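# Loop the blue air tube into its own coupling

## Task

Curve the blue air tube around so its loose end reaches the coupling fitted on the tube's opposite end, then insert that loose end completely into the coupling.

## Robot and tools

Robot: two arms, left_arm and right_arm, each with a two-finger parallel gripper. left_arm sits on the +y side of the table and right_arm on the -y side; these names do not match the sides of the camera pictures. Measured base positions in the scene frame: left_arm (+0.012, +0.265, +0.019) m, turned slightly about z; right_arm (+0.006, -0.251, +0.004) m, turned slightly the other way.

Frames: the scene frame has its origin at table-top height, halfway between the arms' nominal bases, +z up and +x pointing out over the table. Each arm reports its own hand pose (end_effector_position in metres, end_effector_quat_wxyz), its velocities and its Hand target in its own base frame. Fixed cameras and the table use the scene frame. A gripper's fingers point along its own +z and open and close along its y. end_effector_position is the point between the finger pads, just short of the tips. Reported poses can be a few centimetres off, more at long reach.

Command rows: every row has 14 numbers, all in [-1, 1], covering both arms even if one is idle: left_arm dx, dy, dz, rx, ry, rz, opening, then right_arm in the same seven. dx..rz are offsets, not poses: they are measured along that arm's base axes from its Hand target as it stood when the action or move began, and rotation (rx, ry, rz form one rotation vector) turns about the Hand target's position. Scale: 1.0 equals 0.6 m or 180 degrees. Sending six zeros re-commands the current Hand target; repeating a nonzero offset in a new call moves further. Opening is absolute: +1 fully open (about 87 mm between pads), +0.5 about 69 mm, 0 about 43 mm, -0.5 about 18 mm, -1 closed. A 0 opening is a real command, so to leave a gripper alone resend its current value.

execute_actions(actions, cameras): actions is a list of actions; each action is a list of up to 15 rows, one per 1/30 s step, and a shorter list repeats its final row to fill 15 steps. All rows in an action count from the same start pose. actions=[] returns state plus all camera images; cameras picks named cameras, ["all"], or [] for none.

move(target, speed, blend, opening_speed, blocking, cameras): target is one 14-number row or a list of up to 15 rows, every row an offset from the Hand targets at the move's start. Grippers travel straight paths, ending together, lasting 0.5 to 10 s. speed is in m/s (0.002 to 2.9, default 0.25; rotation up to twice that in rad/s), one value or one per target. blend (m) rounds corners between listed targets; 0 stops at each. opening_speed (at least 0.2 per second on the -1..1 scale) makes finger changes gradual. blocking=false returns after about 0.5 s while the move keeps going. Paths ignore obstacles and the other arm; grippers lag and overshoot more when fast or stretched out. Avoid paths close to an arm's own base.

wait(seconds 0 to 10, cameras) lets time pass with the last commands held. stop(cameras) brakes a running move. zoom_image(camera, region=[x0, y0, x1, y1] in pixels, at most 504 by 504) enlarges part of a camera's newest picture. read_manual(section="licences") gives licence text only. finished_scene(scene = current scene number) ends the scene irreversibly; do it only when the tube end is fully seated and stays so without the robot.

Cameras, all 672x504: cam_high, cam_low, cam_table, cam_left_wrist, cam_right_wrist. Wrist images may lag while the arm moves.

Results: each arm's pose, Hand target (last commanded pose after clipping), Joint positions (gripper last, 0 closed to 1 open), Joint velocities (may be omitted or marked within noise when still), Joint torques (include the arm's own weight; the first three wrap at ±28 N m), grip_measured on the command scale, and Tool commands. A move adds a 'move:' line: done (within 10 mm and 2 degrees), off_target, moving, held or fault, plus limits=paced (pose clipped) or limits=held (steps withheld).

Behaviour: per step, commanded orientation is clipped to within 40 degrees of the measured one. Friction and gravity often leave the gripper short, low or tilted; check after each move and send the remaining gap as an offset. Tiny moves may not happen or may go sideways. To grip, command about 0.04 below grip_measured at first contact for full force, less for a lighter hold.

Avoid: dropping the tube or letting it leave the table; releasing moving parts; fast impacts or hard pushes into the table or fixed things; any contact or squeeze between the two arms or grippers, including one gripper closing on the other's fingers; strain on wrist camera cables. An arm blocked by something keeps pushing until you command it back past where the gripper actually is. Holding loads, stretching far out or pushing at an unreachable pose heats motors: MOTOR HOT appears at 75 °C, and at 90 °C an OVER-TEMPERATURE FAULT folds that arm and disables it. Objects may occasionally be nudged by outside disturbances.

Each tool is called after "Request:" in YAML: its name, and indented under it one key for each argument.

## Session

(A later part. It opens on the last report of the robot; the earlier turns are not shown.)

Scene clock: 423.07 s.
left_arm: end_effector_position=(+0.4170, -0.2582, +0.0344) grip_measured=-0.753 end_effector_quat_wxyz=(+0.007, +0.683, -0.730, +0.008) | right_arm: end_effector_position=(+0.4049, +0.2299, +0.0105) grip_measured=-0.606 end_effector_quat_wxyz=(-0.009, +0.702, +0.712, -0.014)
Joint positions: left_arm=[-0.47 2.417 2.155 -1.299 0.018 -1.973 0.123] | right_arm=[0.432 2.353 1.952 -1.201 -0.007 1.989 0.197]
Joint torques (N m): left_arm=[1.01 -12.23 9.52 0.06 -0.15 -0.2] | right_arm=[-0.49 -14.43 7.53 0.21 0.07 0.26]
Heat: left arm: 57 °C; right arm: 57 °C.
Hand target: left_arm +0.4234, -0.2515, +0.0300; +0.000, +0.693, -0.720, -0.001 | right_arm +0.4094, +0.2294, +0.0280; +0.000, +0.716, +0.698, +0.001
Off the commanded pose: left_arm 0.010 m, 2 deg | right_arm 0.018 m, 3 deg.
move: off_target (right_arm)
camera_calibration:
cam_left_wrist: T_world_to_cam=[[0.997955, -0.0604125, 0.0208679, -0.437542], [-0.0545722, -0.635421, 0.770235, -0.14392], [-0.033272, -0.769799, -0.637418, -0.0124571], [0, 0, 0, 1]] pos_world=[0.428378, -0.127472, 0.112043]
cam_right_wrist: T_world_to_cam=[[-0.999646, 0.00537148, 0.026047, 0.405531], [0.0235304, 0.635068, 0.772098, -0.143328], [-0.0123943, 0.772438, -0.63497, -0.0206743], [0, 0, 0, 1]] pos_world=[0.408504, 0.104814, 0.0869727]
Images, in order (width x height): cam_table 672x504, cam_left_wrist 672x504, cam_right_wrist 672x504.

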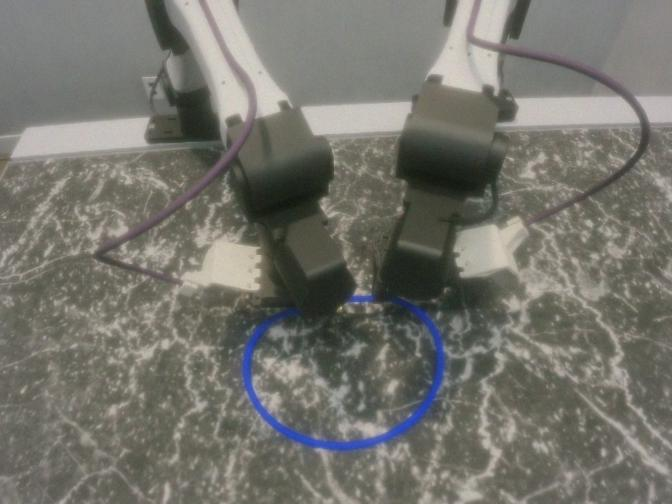

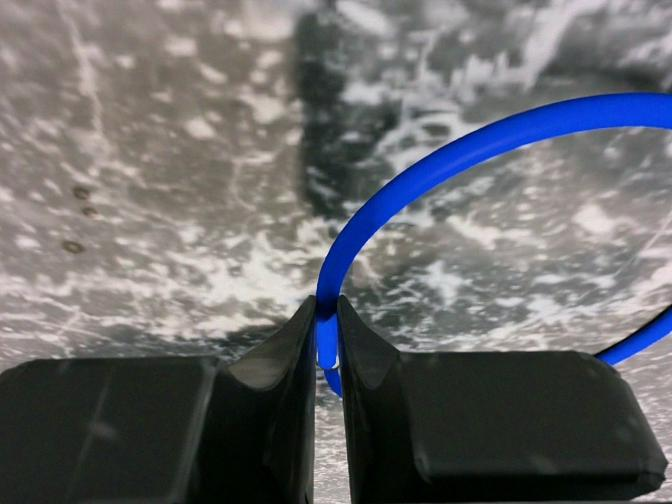

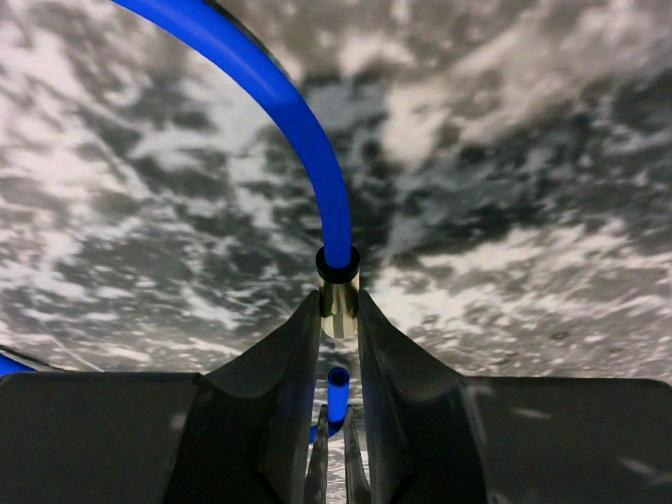

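Request:
move:
  target: [0.0,0.0,-0.032,0,0,0,-1,0,0,0,0,0,0,-1]
  speed: 0.05
  cameras: ["cam_table","cam_left_wrist","cam_right_wrist"]

Request:
zoom_image:
  camera: "cam_left_wrist"
  region: [280, 320, 380, 420]

Request:
zoom_image:
  camera: "cam_right_wrist"
  region: [290, 290, 390, 390]

Scene clock: 428.83 s.
left_arm: end_effector_position=(+0.4190, -0.2591, +0.0248) grip_measured=-0.753 end_effector_quat_wxyz=(+0.006, +0.683, -0.730, +0.011) | right_arm: end_effector_position=(+0.4049, +0.2299, +0.0105) grip_measured=-0.606 end_effector_quat_wxyz=(-0.009, +0.702, +0.712, -0.014)
Joint positions: left_arm=[-0.47 2.422 2.126 -1.258 0.018 -1.973 0.123] | right_arm=[0.432 2.353 1.952 -1.201 -0.007 1.989 0.197]
Joint torques (N m): left_arm=[0.99 -12.14 6.17 0.41 -0.15 -0.2] | right_arm=[-0.49 -14.46 7.5 0.21 0.07 0.27]
Heat: left arm: 55 °C; right arm: 57 °C.
Hand target: left_arm +0.4234, -0.2515, +0.0107; +0.000, +0.693, -0.720, -0.001 | right_arm +0.4094, +0.2294, +0.0280; +0.000, +0.716, +0.698, +0.001
Off the commanded pose: left_arm 0.017 m, 2 deg | right_arm 0.018 m, 3 deg.
move: off_target (left_arm, right_arm)
camera_calibration:
cam_left_wrist: T_world_to_cam=[[0.997813, -0.0603334, 0.0270039, -0.439415], [-0.0591679, -0.633092, 0.771812, -0.134456], [-0.0294701, -0.771722, -0.635277, -0.0214227], [0, 0, 0, 1]] pos_world=[0.429867, -0.128167, 0.102031]
cam_right_wrist: T_world_to_cam=[[-0.999646, 0.00537148, 0.026047, 0.405531], [0.0235304, 0.635068, 0.772098, -0.143328], [-0.0123943, 0.772438, -0.63497, -0.0206743], [0, 0, 0, 1]] pos_world=[0.408504, 0.104814, 0.0869727]
Images, in order (width x height): cam_table 672x504, cam_left_wrist 672x504, cam_right_wrist 672x504.

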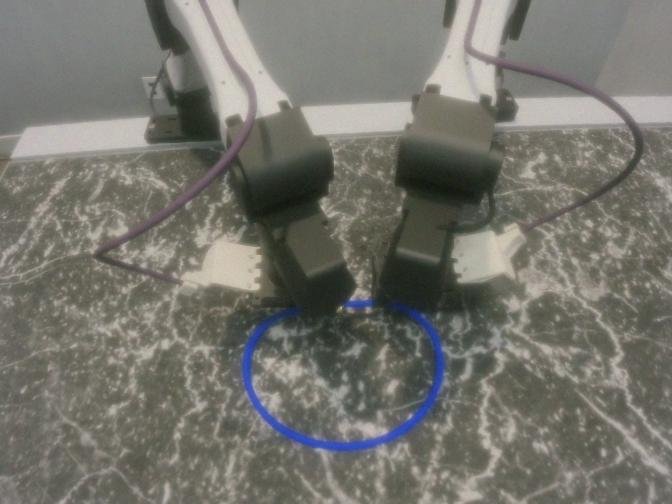

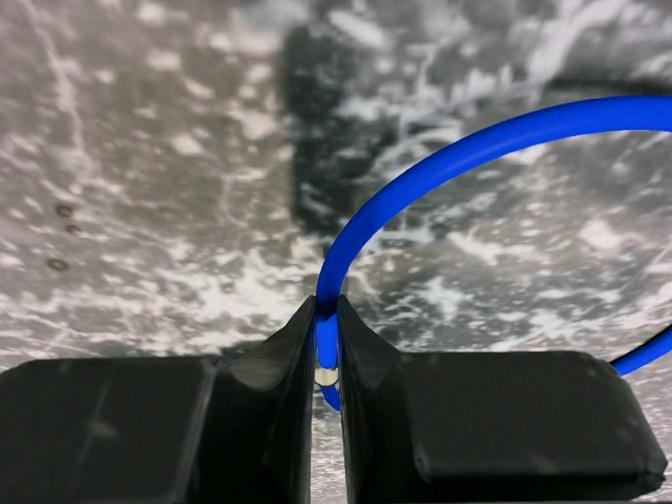

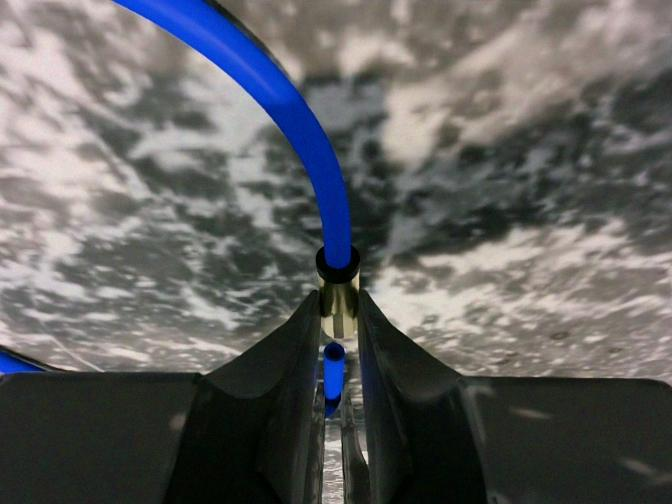

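Scaled by 5.040 from the camera's 672x504 image, which has a finer 960x720 frame.

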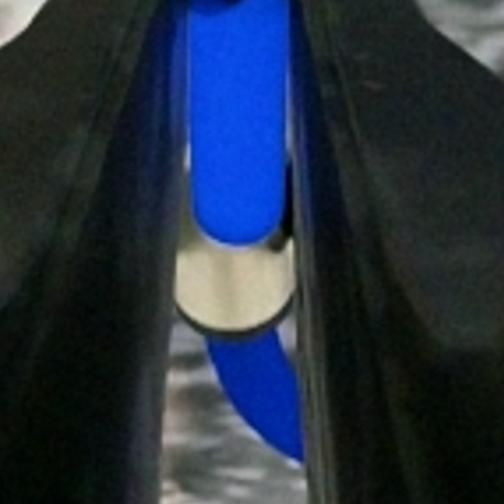

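Scaled by 5.040 from the camera's 672x504 image, which has a finer 960x720 frame.

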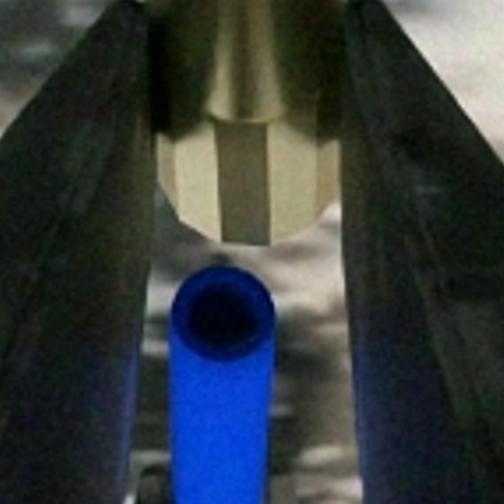

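Request:
move:
  target: [-0.004,0.0,-0.014,0,0,0,-1,0,0,0,0,0,0,-1]
  speed: 0.05
  cameras: ["cam_table","cam_left_wrist","cam_right_wrist"]

Request:
zoom_image:
  camera: "cam_left_wrist"
  region: [280, 320, 380, 420]

Request:
zoom_image:
  camera: "cam_right_wrist"
  region: [290, 290, 390, 390]

Scene clock: 434.77 s.
left_arm: end_effector_position=(+0.4172, -0.2582, +0.0139) grip_measured=-0.753 end_effector_quat_wxyz=(+0.006, +0.683, -0.730, +0.009) | right_arm: end_effector_position=(+0.4049, +0.2299, +0.0105) grip_measured=-0.606 end_effector_quat_wxyz=(-0.009, +0.702, +0.712, -0.014)
Joint positions: left_arm=[-0.47 2.422 2.082 -1.219 0.018 -1.973 0.123] | right_arm=[0.432 2.353 1.952 -1.201 -0.007 1.989 0.197]
Joint torques (N m): left_arm=[0.81 -12.67 6.06 0.39 -0.15 -0.23] | right_arm=[-0.47 -14.46 7.51 0.21 0.07 0.26]
Heat: left arm: 53 °C; right arm: 57 °C.
Hand target: left_arm +0.4210, -0.2515, +0.0023; +0.000, +0.693, -0.720, -0.001 | right_arm +0.4094, +0.2294, +0.0280; +0.000, +0.716, +0.698, +0.001
Off the commanded pose: left_arm 0.014 m, 2 deg | right_arm 0.018 m, 3 deg.
move: off_target (left_arm, right_arm)
camera_calibration:
cam_left_wrist: T_world_to_cam=[[0.99792, -0.0603736, 0.0226148, -0.437245], [-0.0558687, -0.634777, 0.770673, -0.127376], [-0.0321729, -0.770333, -0.636829, -0.0262452], [0, 0, 0, 1]] pos_world=[0.428375, -0.127471, 0.0913396]
cam_right_wrist: T_world_to_cam=[[-0.999646, 0.00537148, 0.026047, 0.405531], [0.0235304, 0.635068, 0.772098, -0.143328], [-0.0123943, 0.772438, -0.63497, -0.0206743], [0, 0, 0, 1]] pos_world=[0.408504, 0.104814, 0.0869727]
Images, in order (width x height): cam_table 672x504, cam_left_wrist 672x504, cam_right_wrist 672x504.

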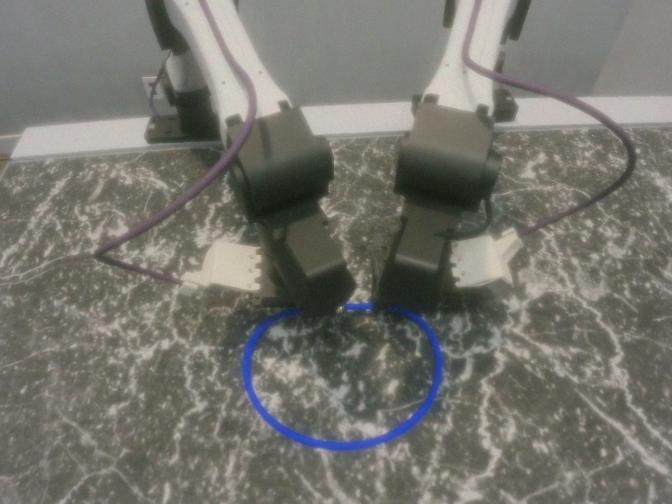

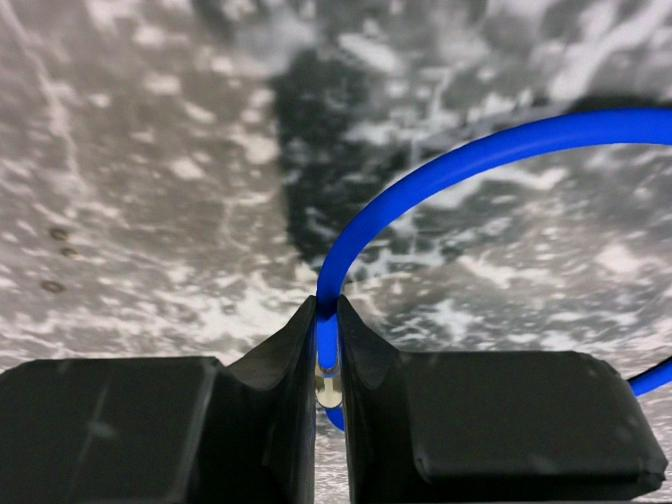

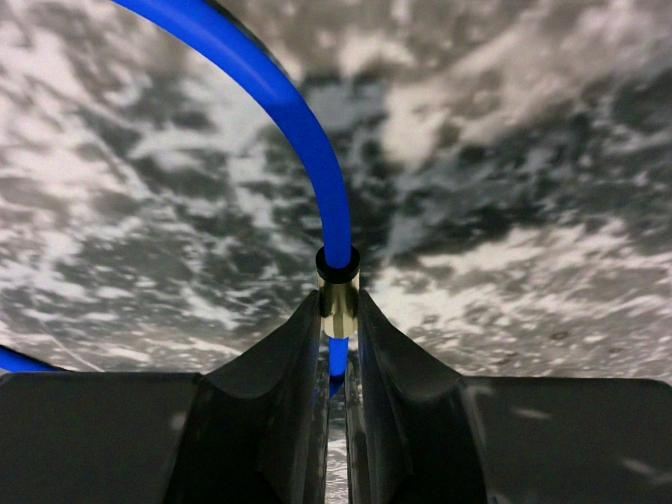

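Scaled by 5.040 from the camera's 672x504 image, which has a finer 960x720 frame.

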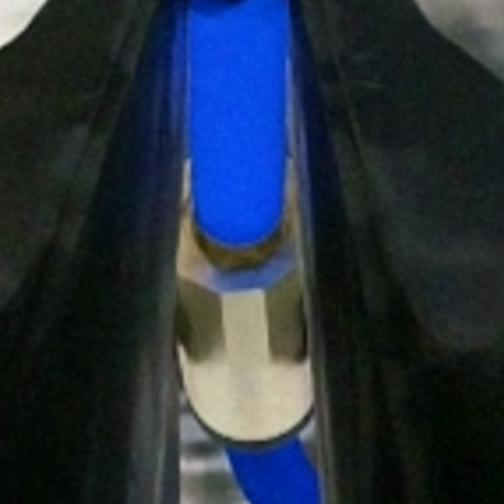

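Scaled by 5.040 from the camera's 672x504 image, which has a finer 960x720 frame.

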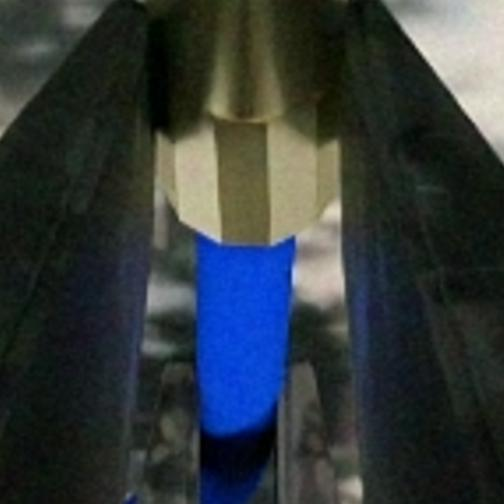

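Request:
move:
  target: [0.0,-0.022,0,0,0,0,-1,0,0,0,0,0,0,-1]
  speed: 0.04
  cameras: ["cam_table","cam_left_wrist","cam_right_wrist"]

Request:
zoom_image:
  camera: "cam_left_wrist"
  region: [280, 320, 380, 420]

Request:
zoom_image:
  camera: "cam_right_wrist"
  region: [290, 290, 390, 390]

Request:
zoom_image:
  camera: "cam_table"
  region: [320, 280, 390, 332]

Scene clock: 441.10 s.
left_arm: end_effector_position=(+0.4157, -0.2622, +0.0068) grip_measured=-0.753 end_effector_quat_wxyz=(+0.007, +0.682, -0.732, +0.003) | right_arm: end_effector_position=(+0.4054, +0.2287, +0.0102) grip_measured=-0.606 end_effector_quat_wxyz=(-0.005, +0.702, +0.712, -0.015)
Joint positions: left_arm=[-0.48 2.445 2.097 -1.222 0.015 -1.979 0.123] | right_arm=[0.432 2.353 1.952 -1.201 0.001 1.989 0.197]
Joint torques (N m): left_arm=[-0.42 -12.19 9.76 0.15 -0.11 -0.46] | right_arm=[-0.49 -14.45 7.53 0.21 0.08 0.27]
Heat: left arm: 51 °C; right arm: 58 °C.
Hand target: left_arm +0.4210, -0.2648, +0.0024; +0.000, +0.693, -0.721, -0.001 | right_arm +0.4094, +0.2294, +0.0280; +0.000, +0.716, +0.698, +0.001
Off the commanded pose: left_arm 0.007 m, 2 deg | right_arm 0.018 m, 3 deg.
move: off_target (right_arm)
camera_calibration:
cam_left_wrist: T_world_to_cam=[[0.997848, -0.0642851, 0.012891, -0.436787], [-0.05118, -0.640828, 0.765976, -0.128042], [-0.0409799, -0.764988, -0.642739, -0.0288337], [0, 0, 0, 1]] pos_world=[0.428112, -0.132189, 0.085175]
cam_right_wrist: T_world_to_cam=[[-0.999728, 0.00528207, 0.022719, 0.406251], [0.0208309, 0.640407, 0.767754, -0.142439], [-0.0104941, 0.768018, -0.640342, -0.0195919], [0, 0, 0, 1]] pos_world=[0.408902, 0.10412, 0.0875826]
Images, in order (width x height): cam_table 672x504, cam_left_wrist 672x504, cam_right_wrist 672x504.

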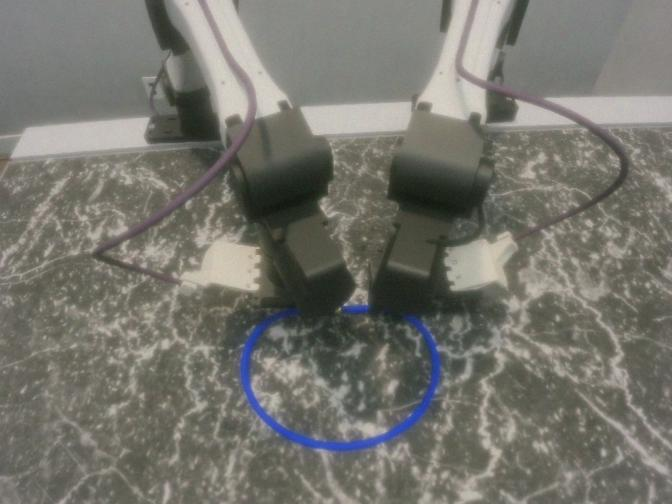

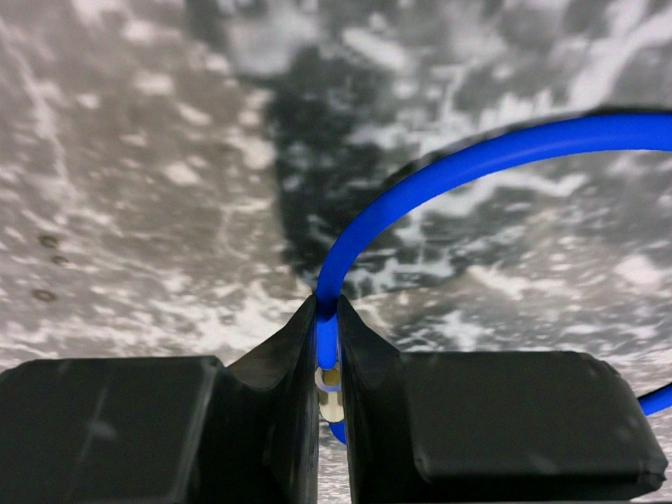

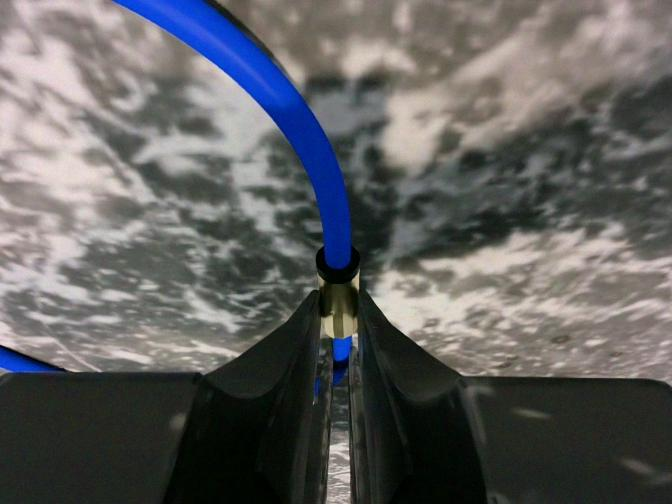

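Scaled by 5.040 from the camera's 672x504 image, which has a finer 960x720 frame.

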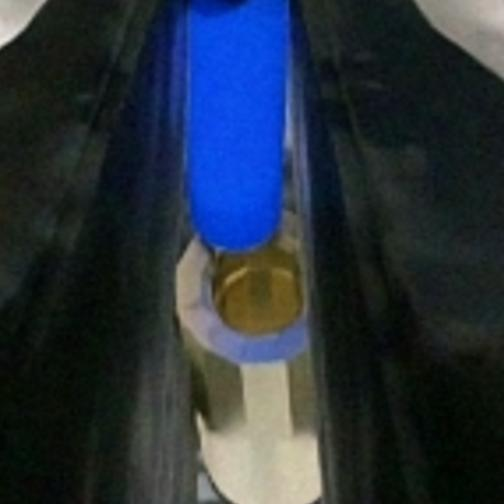

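Scaled by 5.040 from the camera's 672x504 image, which has a finer 960x720 frame.

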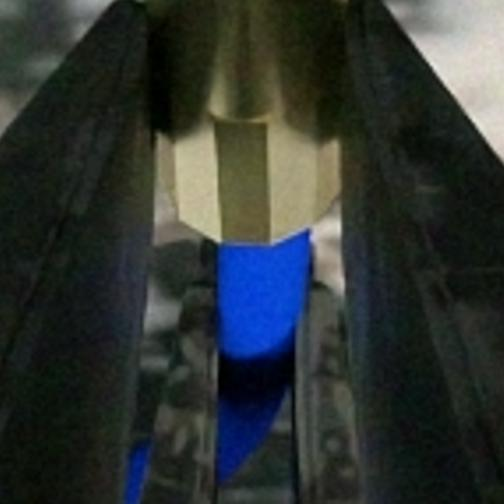

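Scaled by 7.200 from the camera's 672x504 image, which has a finer 960x720 frame.

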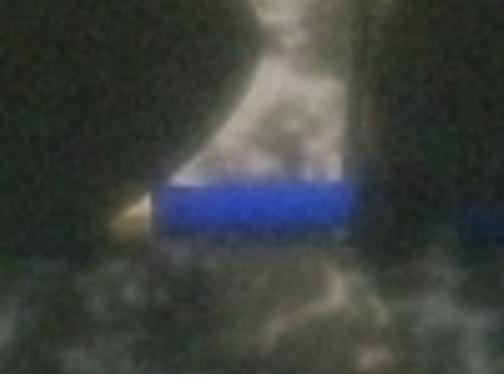

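Request:
move:
  target:
    - [0.004,0.0222,0.046,0,0,0,-1,0,0,0,0,0,0,-1]
    - [0.004,0.0222,0.014,0,0,0,-1,0,0,0,0,0,0,-1]
    - [0.0,0.0222,0.0,0,0,0,-1,0,0,0,0,0,0,-1]
  speed: 0.04
  cameras: ["cam_table","cam_left_wrist","cam_right_wrist"]

Request:
zoom_image:
  camera: "cam_left_wrist"
  region: [280, 320, 380, 420]

Request:
zoom_image:
  camera: "cam_right_wrist"
  region: [290, 290, 390, 390]

Request:
zoom_image:
  camera: "cam_table"
  region: [320, 280, 390, 332]

Scene clock: 451.73 s.
left_arm: end_effector_position=(+0.4156, -0.2561, +0.0041) grip_measured=-0.753 end_effector_quat_wxyz=(+0.007, +0.685, -0.728, -0.004) | right_arm: end_effector_position=(+0.4049, +0.2299, +0.0105) grip_measured=-0.606 end_effector_quat_wxyz=(-0.009, +0.702, +0.712, -0.014)
Joint positions: left_arm=[-0.47 2.445 2.087 -1.225 0.01 -1.979 0.123] | right_arm=[0.432 2.353 1.952 -1.201 -0.007 1.989 0.197]
Joint torques (N m): left_arm=[0.87 -14.89 5.7 0.4 -0.07 -0.17] | right_arm=[-0.47 -14.46 7.5 0.21 0.07 0.27]
Heat: left arm: 50 °C; right arm: 58 °C.
Hand target: left_arm +0.4211, -0.2514, +0.0024; +0.000, +0.693, -0.720, +0.000 | right_arm +0.4094, +0.2294, +0.0280; +0.000, +0.716, +0.698, +0.001
Off the commanded pose: left_arm 0.007 m, 2 deg | right_arm 0.018 m, 3 deg.
move: off_target (right_arm)
camera_calibration:
cam_left_wrist: T_world_to_cam=[[0.998487, -0.0548676, 0.00358479, -0.434082], [-0.0383692, -0.648582, 0.760177, -0.12935], [-0.039384, -0.759165, -0.649706, -0.0248842], [0, 0, 0, 1]] pos_world=[0.427482, -0.126603, 0.0837178]
cam_right_wrist: T_world_to_cam=[[-0.999646, 0.00537148, 0.026047, 0.405531], [0.0235304, 0.635068, 0.772098, -0.143328], [-0.0123943, 0.772438, -0.63497, -0.0206743], [0, 0, 0, 1]] pos_world=[0.408504, 0.104814, 0.0869727]
Images, in order (width x height): cam_table 672x504, cam_left_wrist 672x504, cam_right_wrist 672x504.

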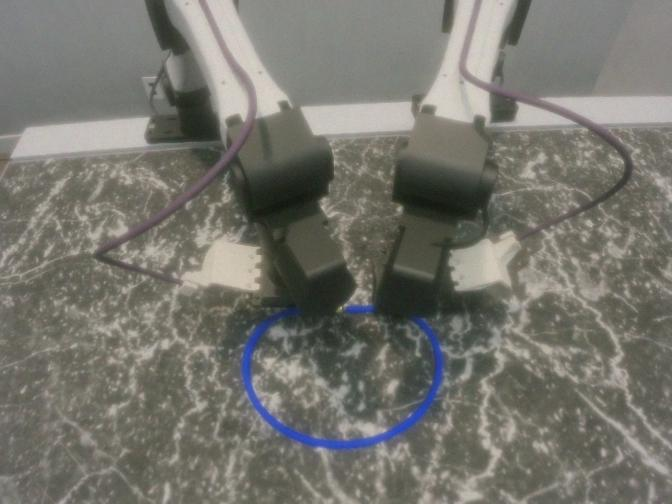

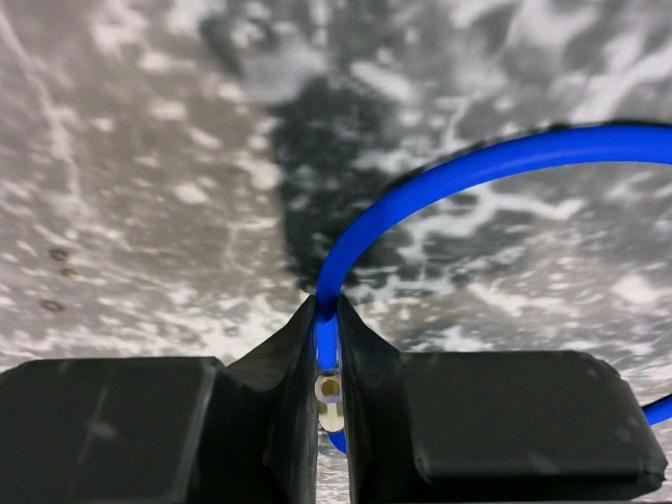

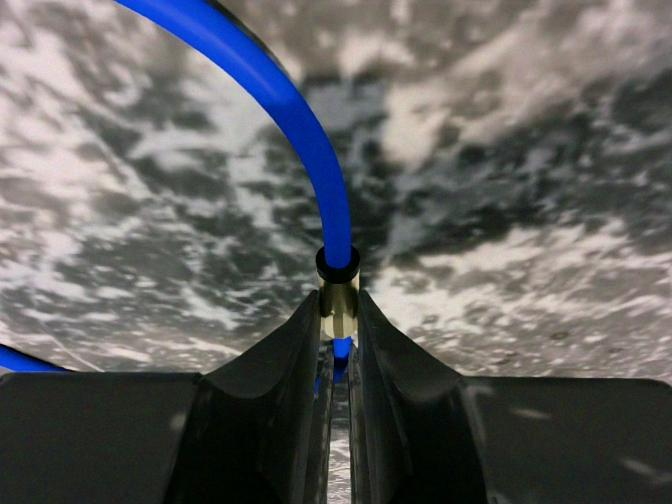

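Scaled by 5.040 from the camera's 672x504 image, which has a finer 960x720 frame.

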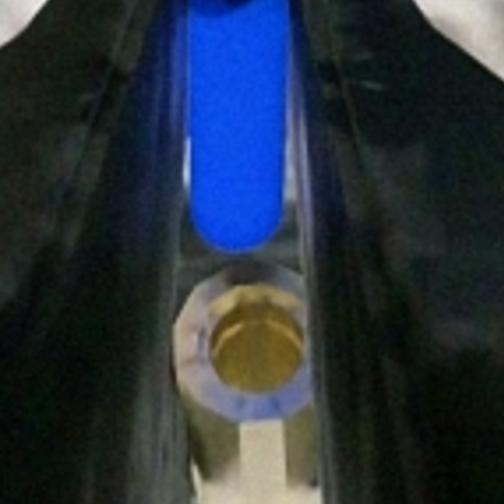

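Scaled by 5.040 from the camera's 672x504 image, which has a finer 960x720 frame.

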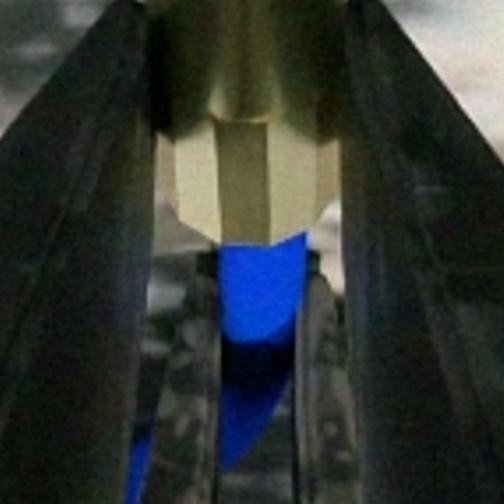

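Scaled by 7.200 from the camera's 672x504 image, which has a finer 960x720 frame.

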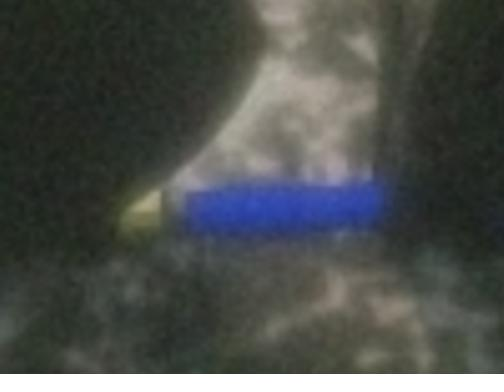

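Request:
move:
  target:
    - [0.003,0.0,0.06,0,0,0,-1,0,0,0,0,0,0,-1]
    - [0.003,0.0,0.03,0,0,0,-1,0,0,0,0,0,0,-1]
  speed: 0.04
  cameras: ["cam_table","cam_left_wrist","cam_right_wrist"]

Request:
zoom_image:
  camera: "cam_left_wrist"
  region: [280, 320, 380, 420]

Request:
zoom_image:
  camera: "cam_right_wrist"
  region: [290, 290, 390, 390]

Scene clock: 458.37 s.
left_arm: end_effector_position=(+0.4177, -0.2571, +0.0212) grip_measured=-0.753 end_effector_quat_wxyz=(+0.006, +0.685, -0.728, -0.002) | right_arm: end_effector_position=(+0.4049, +0.2299, +0.0105) grip_measured=-0.606 end_effector_quat_wxyz=(-0.009, +0.702, +0.712, -0.014)
Joint positions: left_arm=[-0.47 2.445 2.155 -1.29 0.01 -1.979 0.123] | right_arm=[0.432 2.353 1.952 -1.201 -0.007 1.989 0.197]
Joint torques (N m): left_arm=[1.03 -14.95 6.06 0.33 -0.07 -0.15] | right_arm=[-0.49 -14.46 7.51 0.21 0.07 0.27]
Heat: left arm: 50 °C; right arm: 58 °C.
Hand target: left_arm +0.4229, -0.2514, +0.0204; +0.000, +0.693, -0.720, +0.000 | right_arm +0.4094, +0.2294, +0.0280; +0.000, +0.716, +0.698, +0.001
Off the commanded pose: left_arm 0.008 m, 2 deg | right_arm 0.018 m, 3 deg.
move: off_target (right_arm)
camera_calibration:
cam_left_wrist: T_world_to_cam=[[0.998469, -0.0548945, 0.00678986, -0.436301], [-0.0407695, -0.647419, 0.761043, -0.141614], [-0.0373812, -0.760155, -0.648666, -0.015609], [0, 0, 0, 1]] pos_world=[0.429276, -0.127499, 0.100612]
cam_right_wrist: T_world_to_cam=[[-0.999646, 0.00537148, 0.026047, 0.405531], [0.0235304, 0.635068, 0.772098, -0.143328], [-0.0123943, 0.772438, -0.63497, -0.0206743], [0, 0, 0, 1]] pos_world=[0.408504, 0.104814, 0.0869727]
Images, in order (width x height): cam_table 672x504, cam_left_wrist 672x504, cam_right_wrist 672x504.

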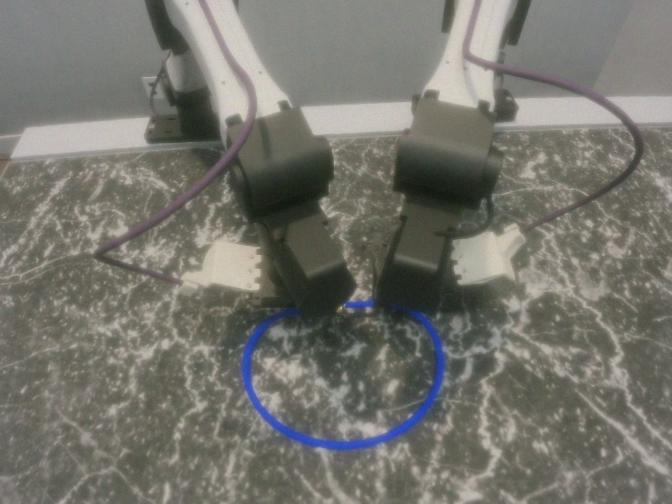

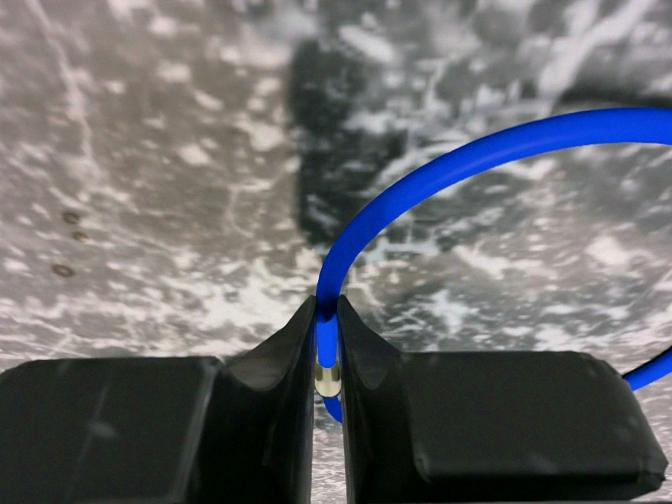

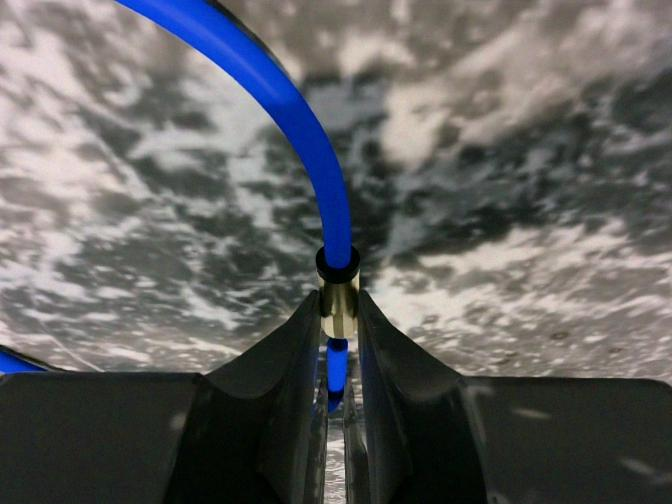

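Scaled by 5.040 from the camera's 672x504 image, which has a finer 960x720 frame.

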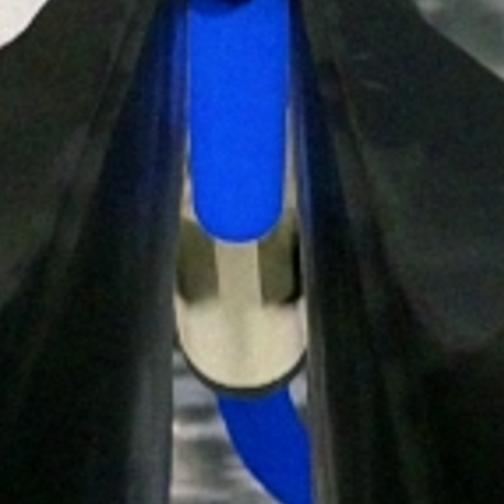

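Scaled by 5.040 from the camera's 672x504 image, which has a finer 960x720 frame.

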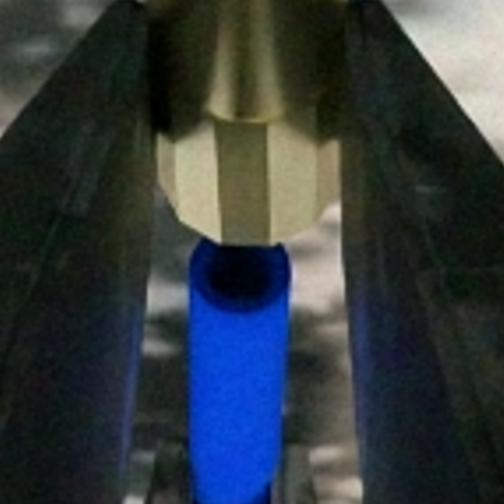

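Request:
move:
  target: [0.0,0.0,-0.0105,0,0,0,-1,0,0,0,0,0,0,-1]
  speed: 0.04
  cameras: ["cam_table","cam_left_wrist","cam_right_wrist"]

Request:
zoom_image:
  camera: "cam_left_wrist"
  region: [280, 320, 380, 420]

Request:
zoom_image:
  camera: "cam_right_wrist"
  region: [290, 290, 390, 390]

Scene clock: 462.33 s.
left_arm: end_effector_position=(+0.4179, -0.2572, +0.0161) grip_measured=-0.753 end_effector_quat_wxyz=(+0.006, +0.685, -0.728, -0.001) | right_arm: end_effector_position=(+0.4049, +0.2299, +0.0105) grip_measured=-0.606 end_effector_quat_wxyz=(-0.009, +0.702, +0.712, -0.014)
Joint positions: left_arm=[-0.47 2.445 2.135 -1.267 0.01 -1.979 0.123] | right_arm=[0.432 2.353 1.952 -1.201 -0.007 1.989 0.197]
Joint torques (N m): left_arm=[1.02 -14.72 6.01 0.34 -0.07 -0.15] | right_arm=[-0.49 -14.46 7.5 0.21 0.07 0.27]
Heat: left arm: 51 °C; right arm: 58 °C.
Hand target: left_arm +0.4228, -0.2514, +0.0141; +0.000, +0.693, -0.720, -0.001 | right_arm +0.4094, +0.2294, +0.0280; +0.000, +0.716, +0.698, +0.001
Off the commanded pose: left_arm 0.008 m, 1 deg | right_arm 0.018 m, 3 deg.
move: off_target (right_arm)
camera_calibration:
cam_left_wrist: T_world_to_cam=[[0.998454, -0.0548588, 0.0089755, -0.436563], [-0.042374, -0.646611, 0.761642, -0.136902], [-0.0359792, -0.760845, -0.647936, -0.0198799], [0, 0, 0, 1]] pos_world=[0.429371, -0.127597, 0.0953079]
cam_right_wrist: T_world_to_cam=[[-0.999646, 0.00537148, 0.026047, 0.405531], [0.0235304, 0.635068, 0.772098, -0.143328], [-0.0123943, 0.772438, -0.63497, -0.0206743], [0, 0, 0, 1]] pos_world=[0.408504, 0.104814, 0.0869727]
Images, in order (width x height): cam_table 672x504, cam_left_wrist 672x504, cam_right_wrist 672x504.

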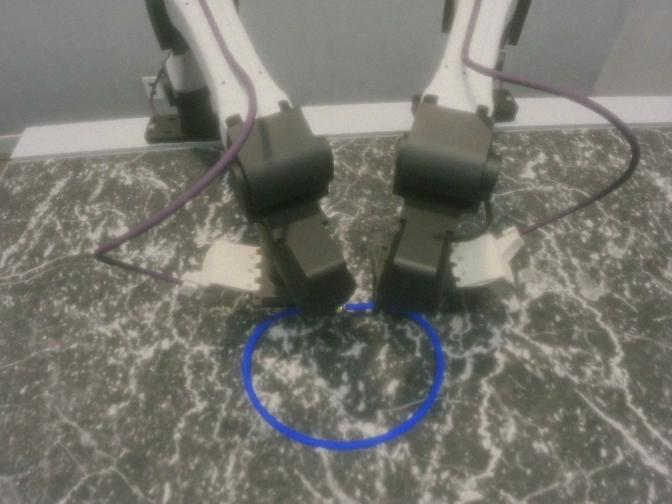

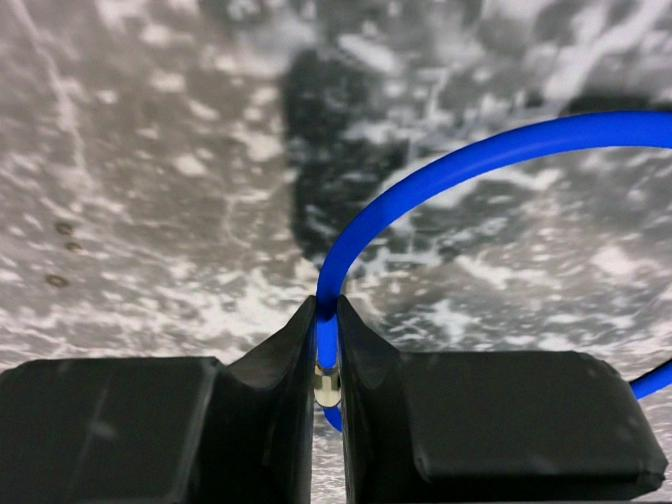

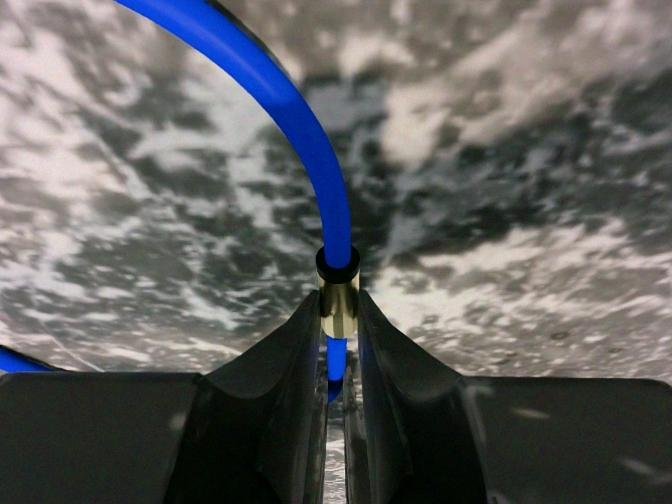

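Scaled by 5.040 from the camera's 672x504 image, which has a finer 960x720 frame.

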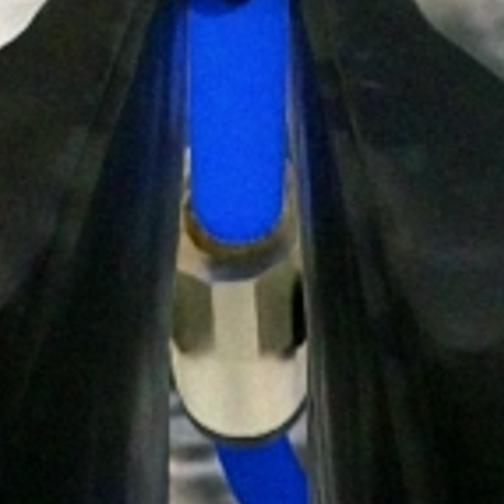

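Scaled by 5.040 from the camera's 672x504 image, which has a finer 960x720 frame.

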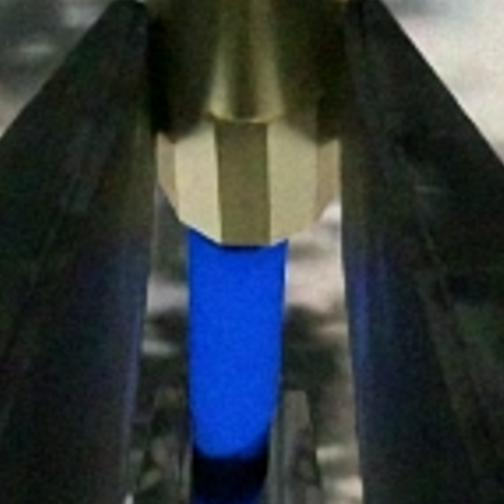

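Request:
move:
  target: [-0.017,-0.0275,0,0,0,0,-1,-0.0095,0.0167,0,0,0,0,-1]
  speed: 0.04
  cameras: ["cam_table","cam_left_wrist","cam_right_wrist"]

Request:
zoom_image:
  camera: "cam_left_wrist"
  region: [280, 320, 380, 420]

Request:
zoom_image:
  camera: "cam_right_wrist"
  region: [290, 290, 390, 390]

Request:
zoom_image:
  camera: "cam_table"
  region: [320, 280, 390, 332]

Scene clock: 473.67 s.
left_arm: end_effector_position=(+0.4134, -0.2634, +0.0136) grip_measured=-0.753 end_effector_quat_wxyz=(+0.005, +0.680, -0.733, -0.002) | right_arm: end_effector_position=(+0.4023, +0.2344, +0.0105) grip_measured=-0.606 end_effector_quat_wxyz=(-0.009, +0.698, +0.716, -0.014)
Joint positions: left_arm=[-0.486 2.445 2.125 -1.259 0.009 -1.981 0.123] | right_arm=[0.443 2.353 1.952 -1.201 -0.007 1.989 0.197]
Joint torques (N m): left_arm=[0.24 -14.58 6.87 0.22 -0.01 -0.1] | right_arm=[-0.46 -11.15 7.34 0.34 0.07 0.02]
Heat: left arm: 51 °C; right arm: 59 °C.
Hand target: left_arm +0.4150, -0.2623, +0.0134; +0.003, +0.684, -0.730, -0.002 (not the last commanded pose) | right_arm +0.4046, +0.2336, +0.0103; -0.005, +0.703, +0.711, -0.012 (not the last commanded pose)
Off the commanded pose: left_arm 0.005 m, 2 deg | right_arm 0.018 m, 3 deg.
move: held (left_arm, right_arm; a check stopped the path); limits=held
pose unreachable (left arm): on one or more control steps of this call, first in action 0 (counted from 0), this arm could not follow its commanded pose, so it was not sent that pose on those steps. It may still have moved: this result reports where it is.
cause: moving toward the commanded pose would bring a part of the arm too close to another arm (this arm's wrist (the part past joint 4) and the right arm's wrist (the part past joint 4), along the way the arms are being sent, or toward where that arm still pushes).
pose unreachable (right arm): on one or more control steps of this call, first in action 0 (counted from 0), this arm could not follow its commanded pose, so it was not sent that pose on those steps. It may still have moved: this result reports where it is.
cause: moving toward the commanded pose would bring a part of the arm too close to another arm (this arm's wrist (the part past joint 4) and the left arm's wrist (the part past joint 4), along the way the arms are being sent, or toward where that arm still pushes).
camera_calibration:
cam_left_wrist: T_world_to_cam=[[0.99756, -0.0693693, 0.00780919, -0.435728], [-0.0509856, -0.647609, 0.760266, -0.135823], [-0.0476818, -0.758809, -0.649566, -0.020854], [0, 0, 0, 1]] pos_world=[0.426746, -0.134011, 0.0931183]
cam_right_wrist: T_world_to_cam=[[-0.999645, -0.00563766, 0.0260402, 0.405524], [0.0165301, 0.635279, 0.772106, -0.143334], [-0.0208956, 0.772262, -0.63496, -0.0206882], [0, 0, 0, 1]] pos_world=[0.407317, 0.10932, 0.0869727]
Images, in order (width x height): cam_table 672x504, cam_left_wrist 672x504, cam_right_wrist 672x504.

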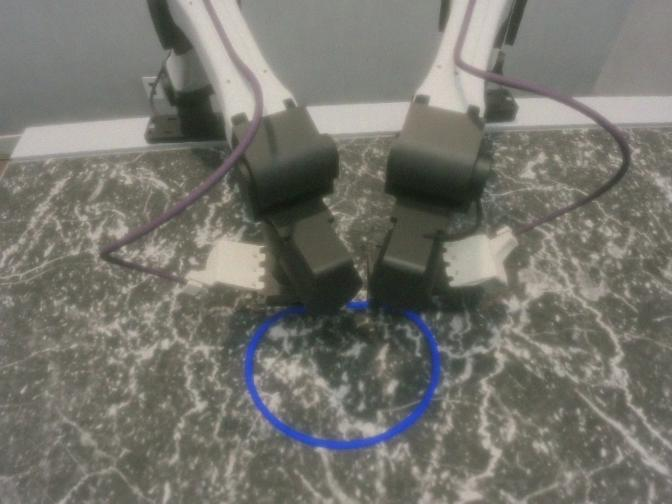

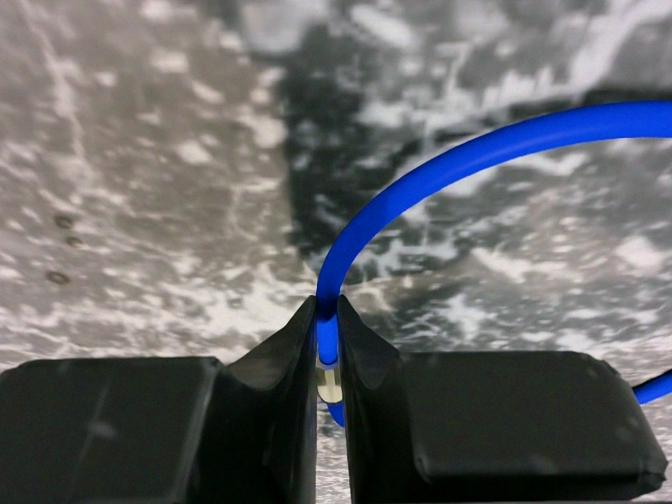

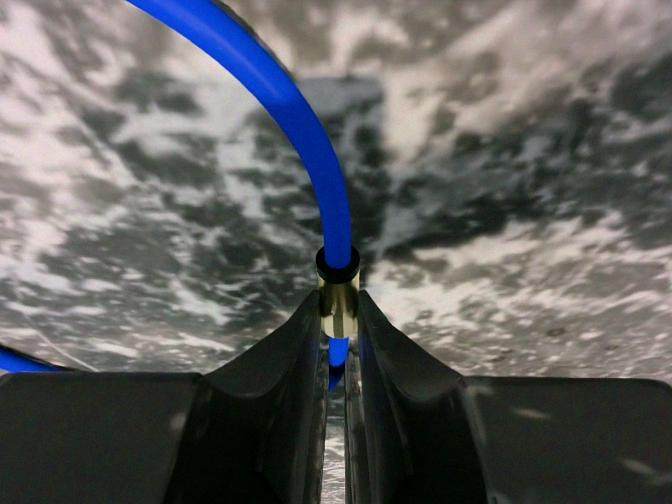

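Scaled by 5.040 from the camera's 672x504 image, which has a finer 960x720 frame.

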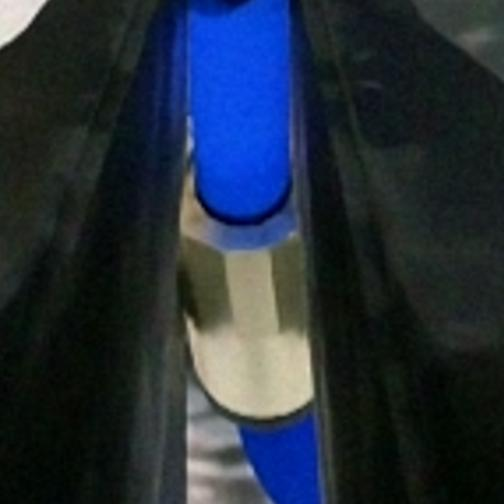

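Scaled by 5.040 from the camera's 672x504 image, which has a finer 960x720 frame.

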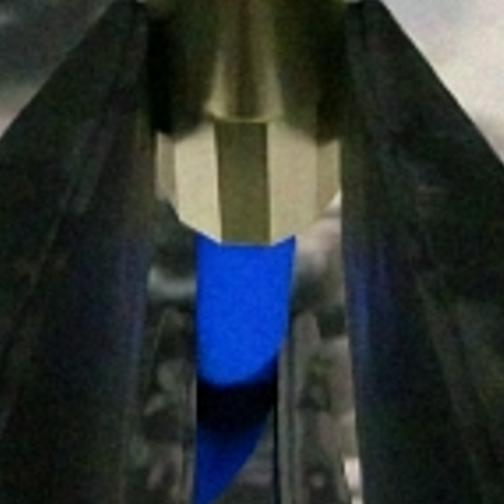

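Scaled by 7.200 from the camera's 672x504 image, which has a finer 960x720 frame.

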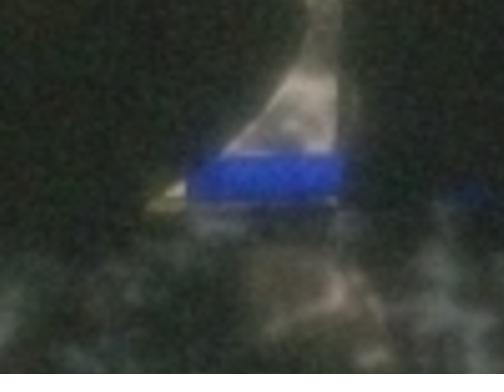

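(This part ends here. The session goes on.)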